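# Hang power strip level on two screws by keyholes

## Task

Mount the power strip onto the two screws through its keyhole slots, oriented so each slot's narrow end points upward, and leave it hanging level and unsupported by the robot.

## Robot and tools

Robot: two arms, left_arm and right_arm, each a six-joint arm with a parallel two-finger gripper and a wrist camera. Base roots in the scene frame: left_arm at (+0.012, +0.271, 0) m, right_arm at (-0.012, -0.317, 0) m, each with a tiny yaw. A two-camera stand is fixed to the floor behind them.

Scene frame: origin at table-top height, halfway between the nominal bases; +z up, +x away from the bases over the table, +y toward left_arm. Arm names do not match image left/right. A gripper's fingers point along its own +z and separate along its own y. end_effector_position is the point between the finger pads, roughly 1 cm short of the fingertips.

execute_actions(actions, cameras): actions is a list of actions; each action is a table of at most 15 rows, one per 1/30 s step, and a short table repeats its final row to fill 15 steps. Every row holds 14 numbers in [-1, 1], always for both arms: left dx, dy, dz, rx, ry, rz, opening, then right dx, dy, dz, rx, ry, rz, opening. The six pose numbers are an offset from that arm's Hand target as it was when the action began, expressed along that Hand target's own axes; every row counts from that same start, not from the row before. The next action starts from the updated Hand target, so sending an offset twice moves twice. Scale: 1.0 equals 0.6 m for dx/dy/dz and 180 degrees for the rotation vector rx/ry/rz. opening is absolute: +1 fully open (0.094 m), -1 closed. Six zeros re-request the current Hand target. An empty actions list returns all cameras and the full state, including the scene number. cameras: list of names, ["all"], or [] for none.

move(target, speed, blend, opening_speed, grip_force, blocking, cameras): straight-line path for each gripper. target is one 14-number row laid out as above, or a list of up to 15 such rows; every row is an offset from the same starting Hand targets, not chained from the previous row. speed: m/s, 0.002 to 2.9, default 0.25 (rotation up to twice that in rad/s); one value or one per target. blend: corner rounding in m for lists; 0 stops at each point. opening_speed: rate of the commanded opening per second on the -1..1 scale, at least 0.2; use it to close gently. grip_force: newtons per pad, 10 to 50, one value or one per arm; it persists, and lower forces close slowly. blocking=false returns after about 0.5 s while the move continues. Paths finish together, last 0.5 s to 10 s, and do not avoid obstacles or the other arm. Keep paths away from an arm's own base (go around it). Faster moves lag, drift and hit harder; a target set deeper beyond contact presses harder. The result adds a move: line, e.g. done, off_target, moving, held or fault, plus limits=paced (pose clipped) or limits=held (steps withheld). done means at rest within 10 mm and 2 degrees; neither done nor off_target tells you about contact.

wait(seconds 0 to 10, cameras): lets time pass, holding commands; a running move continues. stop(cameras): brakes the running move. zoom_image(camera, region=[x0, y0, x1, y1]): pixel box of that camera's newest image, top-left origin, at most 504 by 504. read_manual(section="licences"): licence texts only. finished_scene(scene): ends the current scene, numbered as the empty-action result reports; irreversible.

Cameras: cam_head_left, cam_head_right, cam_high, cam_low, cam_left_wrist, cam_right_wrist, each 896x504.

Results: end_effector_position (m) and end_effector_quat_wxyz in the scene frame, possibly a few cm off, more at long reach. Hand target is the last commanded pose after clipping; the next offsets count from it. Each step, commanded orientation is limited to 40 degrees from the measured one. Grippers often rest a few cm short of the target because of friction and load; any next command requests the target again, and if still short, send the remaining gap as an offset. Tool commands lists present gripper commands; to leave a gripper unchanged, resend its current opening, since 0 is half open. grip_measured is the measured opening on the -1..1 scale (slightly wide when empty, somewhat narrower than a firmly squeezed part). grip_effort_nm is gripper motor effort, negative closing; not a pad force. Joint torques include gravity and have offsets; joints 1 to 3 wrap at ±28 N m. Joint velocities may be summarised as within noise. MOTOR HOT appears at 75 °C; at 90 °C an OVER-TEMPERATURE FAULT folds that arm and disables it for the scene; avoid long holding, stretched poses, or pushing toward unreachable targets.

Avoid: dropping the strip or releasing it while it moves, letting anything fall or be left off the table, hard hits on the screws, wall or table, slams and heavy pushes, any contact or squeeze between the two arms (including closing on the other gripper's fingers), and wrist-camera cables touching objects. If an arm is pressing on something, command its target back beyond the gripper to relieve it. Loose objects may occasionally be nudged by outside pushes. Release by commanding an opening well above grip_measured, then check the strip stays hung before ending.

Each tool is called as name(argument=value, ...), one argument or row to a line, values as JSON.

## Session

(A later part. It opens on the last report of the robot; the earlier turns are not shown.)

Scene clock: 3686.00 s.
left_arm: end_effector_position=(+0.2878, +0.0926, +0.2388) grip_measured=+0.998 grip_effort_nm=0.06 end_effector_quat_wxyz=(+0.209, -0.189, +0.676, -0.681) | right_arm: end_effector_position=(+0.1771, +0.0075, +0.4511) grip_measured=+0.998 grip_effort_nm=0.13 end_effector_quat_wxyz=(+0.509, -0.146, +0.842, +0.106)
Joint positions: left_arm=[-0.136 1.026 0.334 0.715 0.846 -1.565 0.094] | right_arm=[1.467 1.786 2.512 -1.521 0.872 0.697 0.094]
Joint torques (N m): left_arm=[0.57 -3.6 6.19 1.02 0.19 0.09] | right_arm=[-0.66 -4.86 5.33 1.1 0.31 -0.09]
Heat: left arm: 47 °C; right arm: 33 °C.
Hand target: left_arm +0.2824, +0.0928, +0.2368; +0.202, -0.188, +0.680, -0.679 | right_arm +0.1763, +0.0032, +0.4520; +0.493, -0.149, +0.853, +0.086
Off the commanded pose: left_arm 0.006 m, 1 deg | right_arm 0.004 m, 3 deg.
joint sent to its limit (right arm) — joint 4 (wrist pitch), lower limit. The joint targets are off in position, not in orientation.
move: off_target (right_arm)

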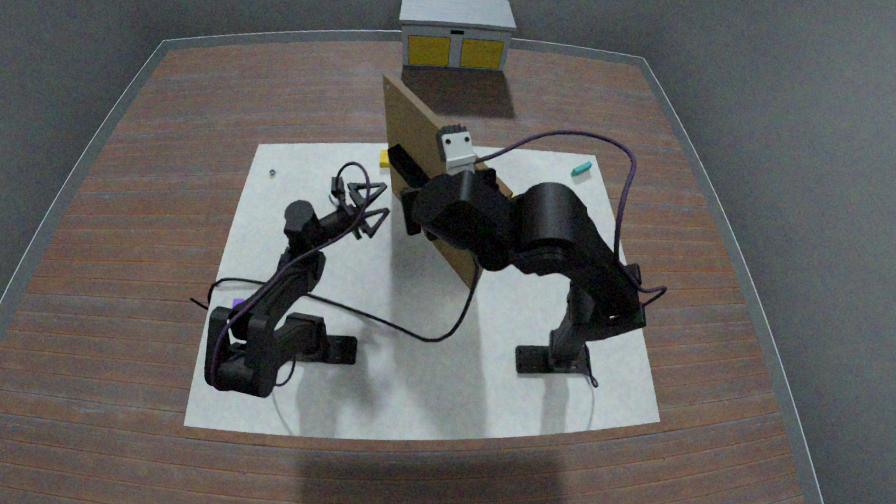

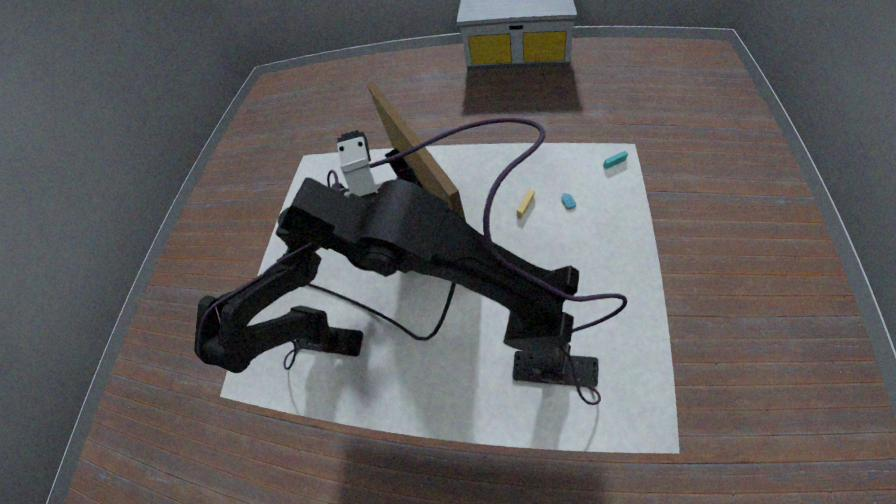

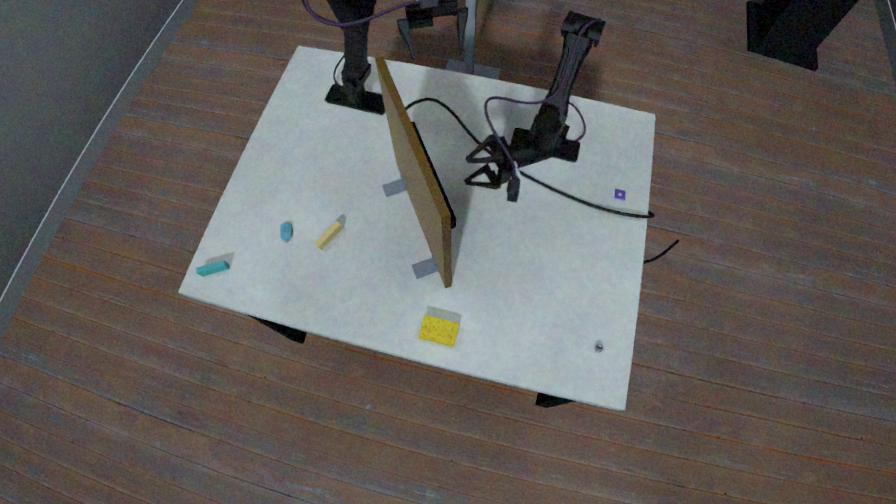

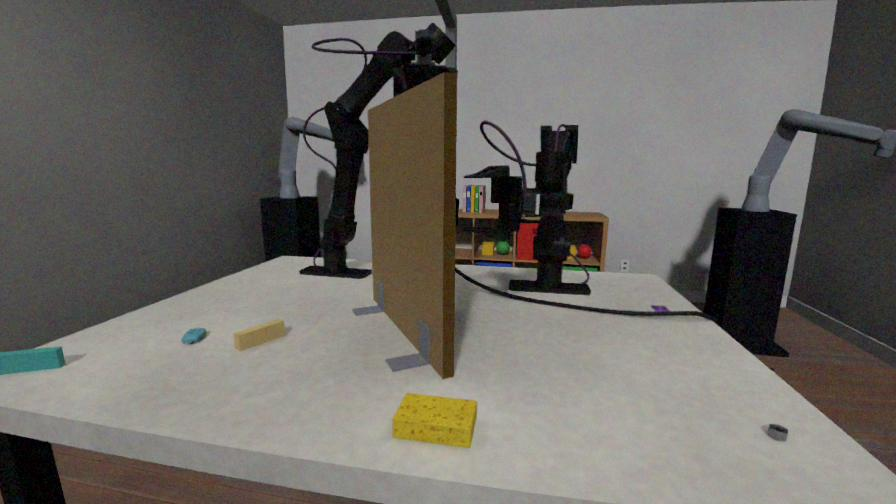

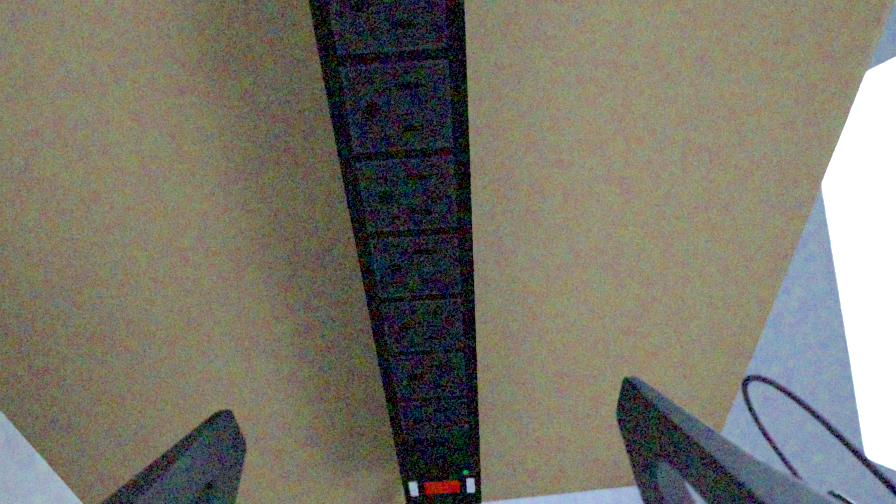

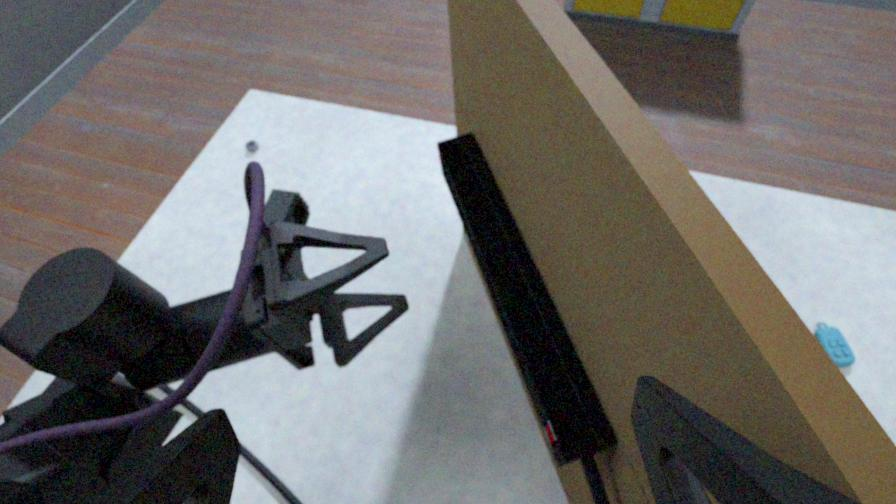

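zoom_image(
  camera="cam_left_wrist",
  region=[290, 0, 500, 100],
)

zoom_image(
  camera="cam_left_wrist",
  region=[370, 400, 520, 504],
)

Scaled by 2.400.

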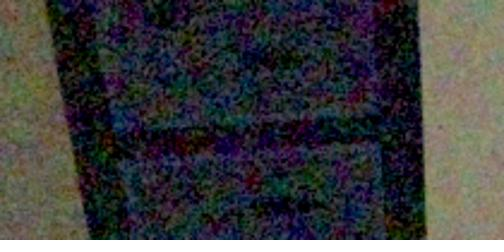

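Scaled by 3.360.

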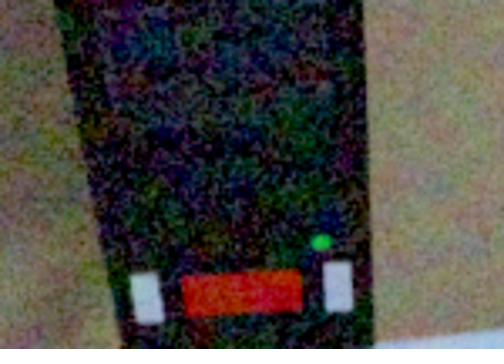

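wait(
  seconds=2,
  cameras=["cam_right_wrist"],
)

zoom_image(
  camera="cam_right_wrist",
  region=[425, 105, 505, 165],
)

Scene clock: 3716.67 s.
left_arm: end_effector_position=(+0.2877, +0.0926, +0.2387) grip_measured=+0.998 grip_effort_nm=0.06 end_effector_quat_wxyz=(+0.208, -0.189, +0.676, -0.681) | right_arm: end_effector_position=(+0.1771, +0.0075, +0.4511) grip_measured=+0.998 grip_effort_nm=0.13 end_effector_quat_wxyz=(+0.509, -0.146, +0.842, +0.106)
Joint positions: left_arm=[-0.136 1.026 0.334 0.715 0.847 -1.565 0.094] | right_arm=[1.467 1.786 2.512 -1.521 0.872 0.697 0.094]
Joint torques (N m): left_arm=[0.54 -3.56 6.16 1.01 0.19 0.08] | right_arm=[-0.66 -4.85 5.39 1.09 0.33 -0.1]
Heat: left arm: 47 °C; right arm: 33 °C.
Hand target: left_arm +0.2823, +0.0928, +0.2368; +0.201, -0.188, +0.680, -0.679 | right_arm +0.1763, +0.0032, +0.4520; +0.493, -0.149, +0.853, +0.086
Tool commands: left_gripper/opening=+1.0 right_gripper/opening=+1.0
Off the commanded pose: left_arm 0.006 m, 1 deg | right_arm 0.004 m, 3 deg.
wait: 2.00 s; at rest from the start
Images, in order (width x height): cam_right_wrist 896x504.

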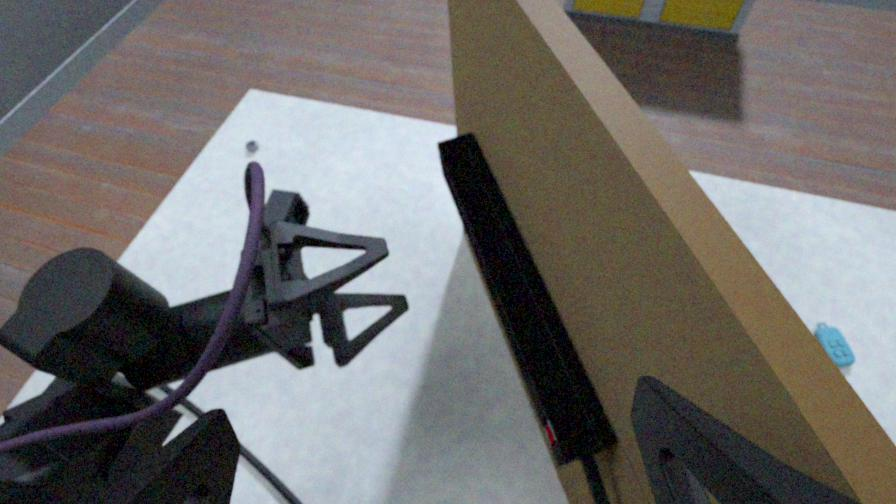

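Scaled by 6.300.

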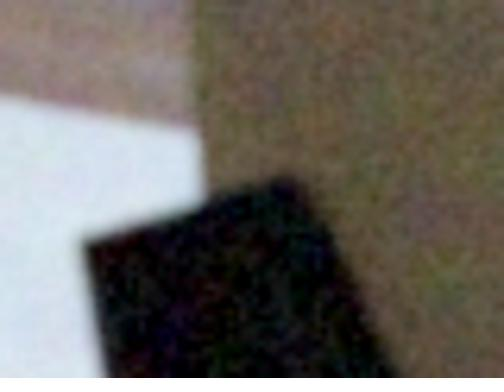

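finished_scene(
  scene=2,
)

The scene is finished: the task was done.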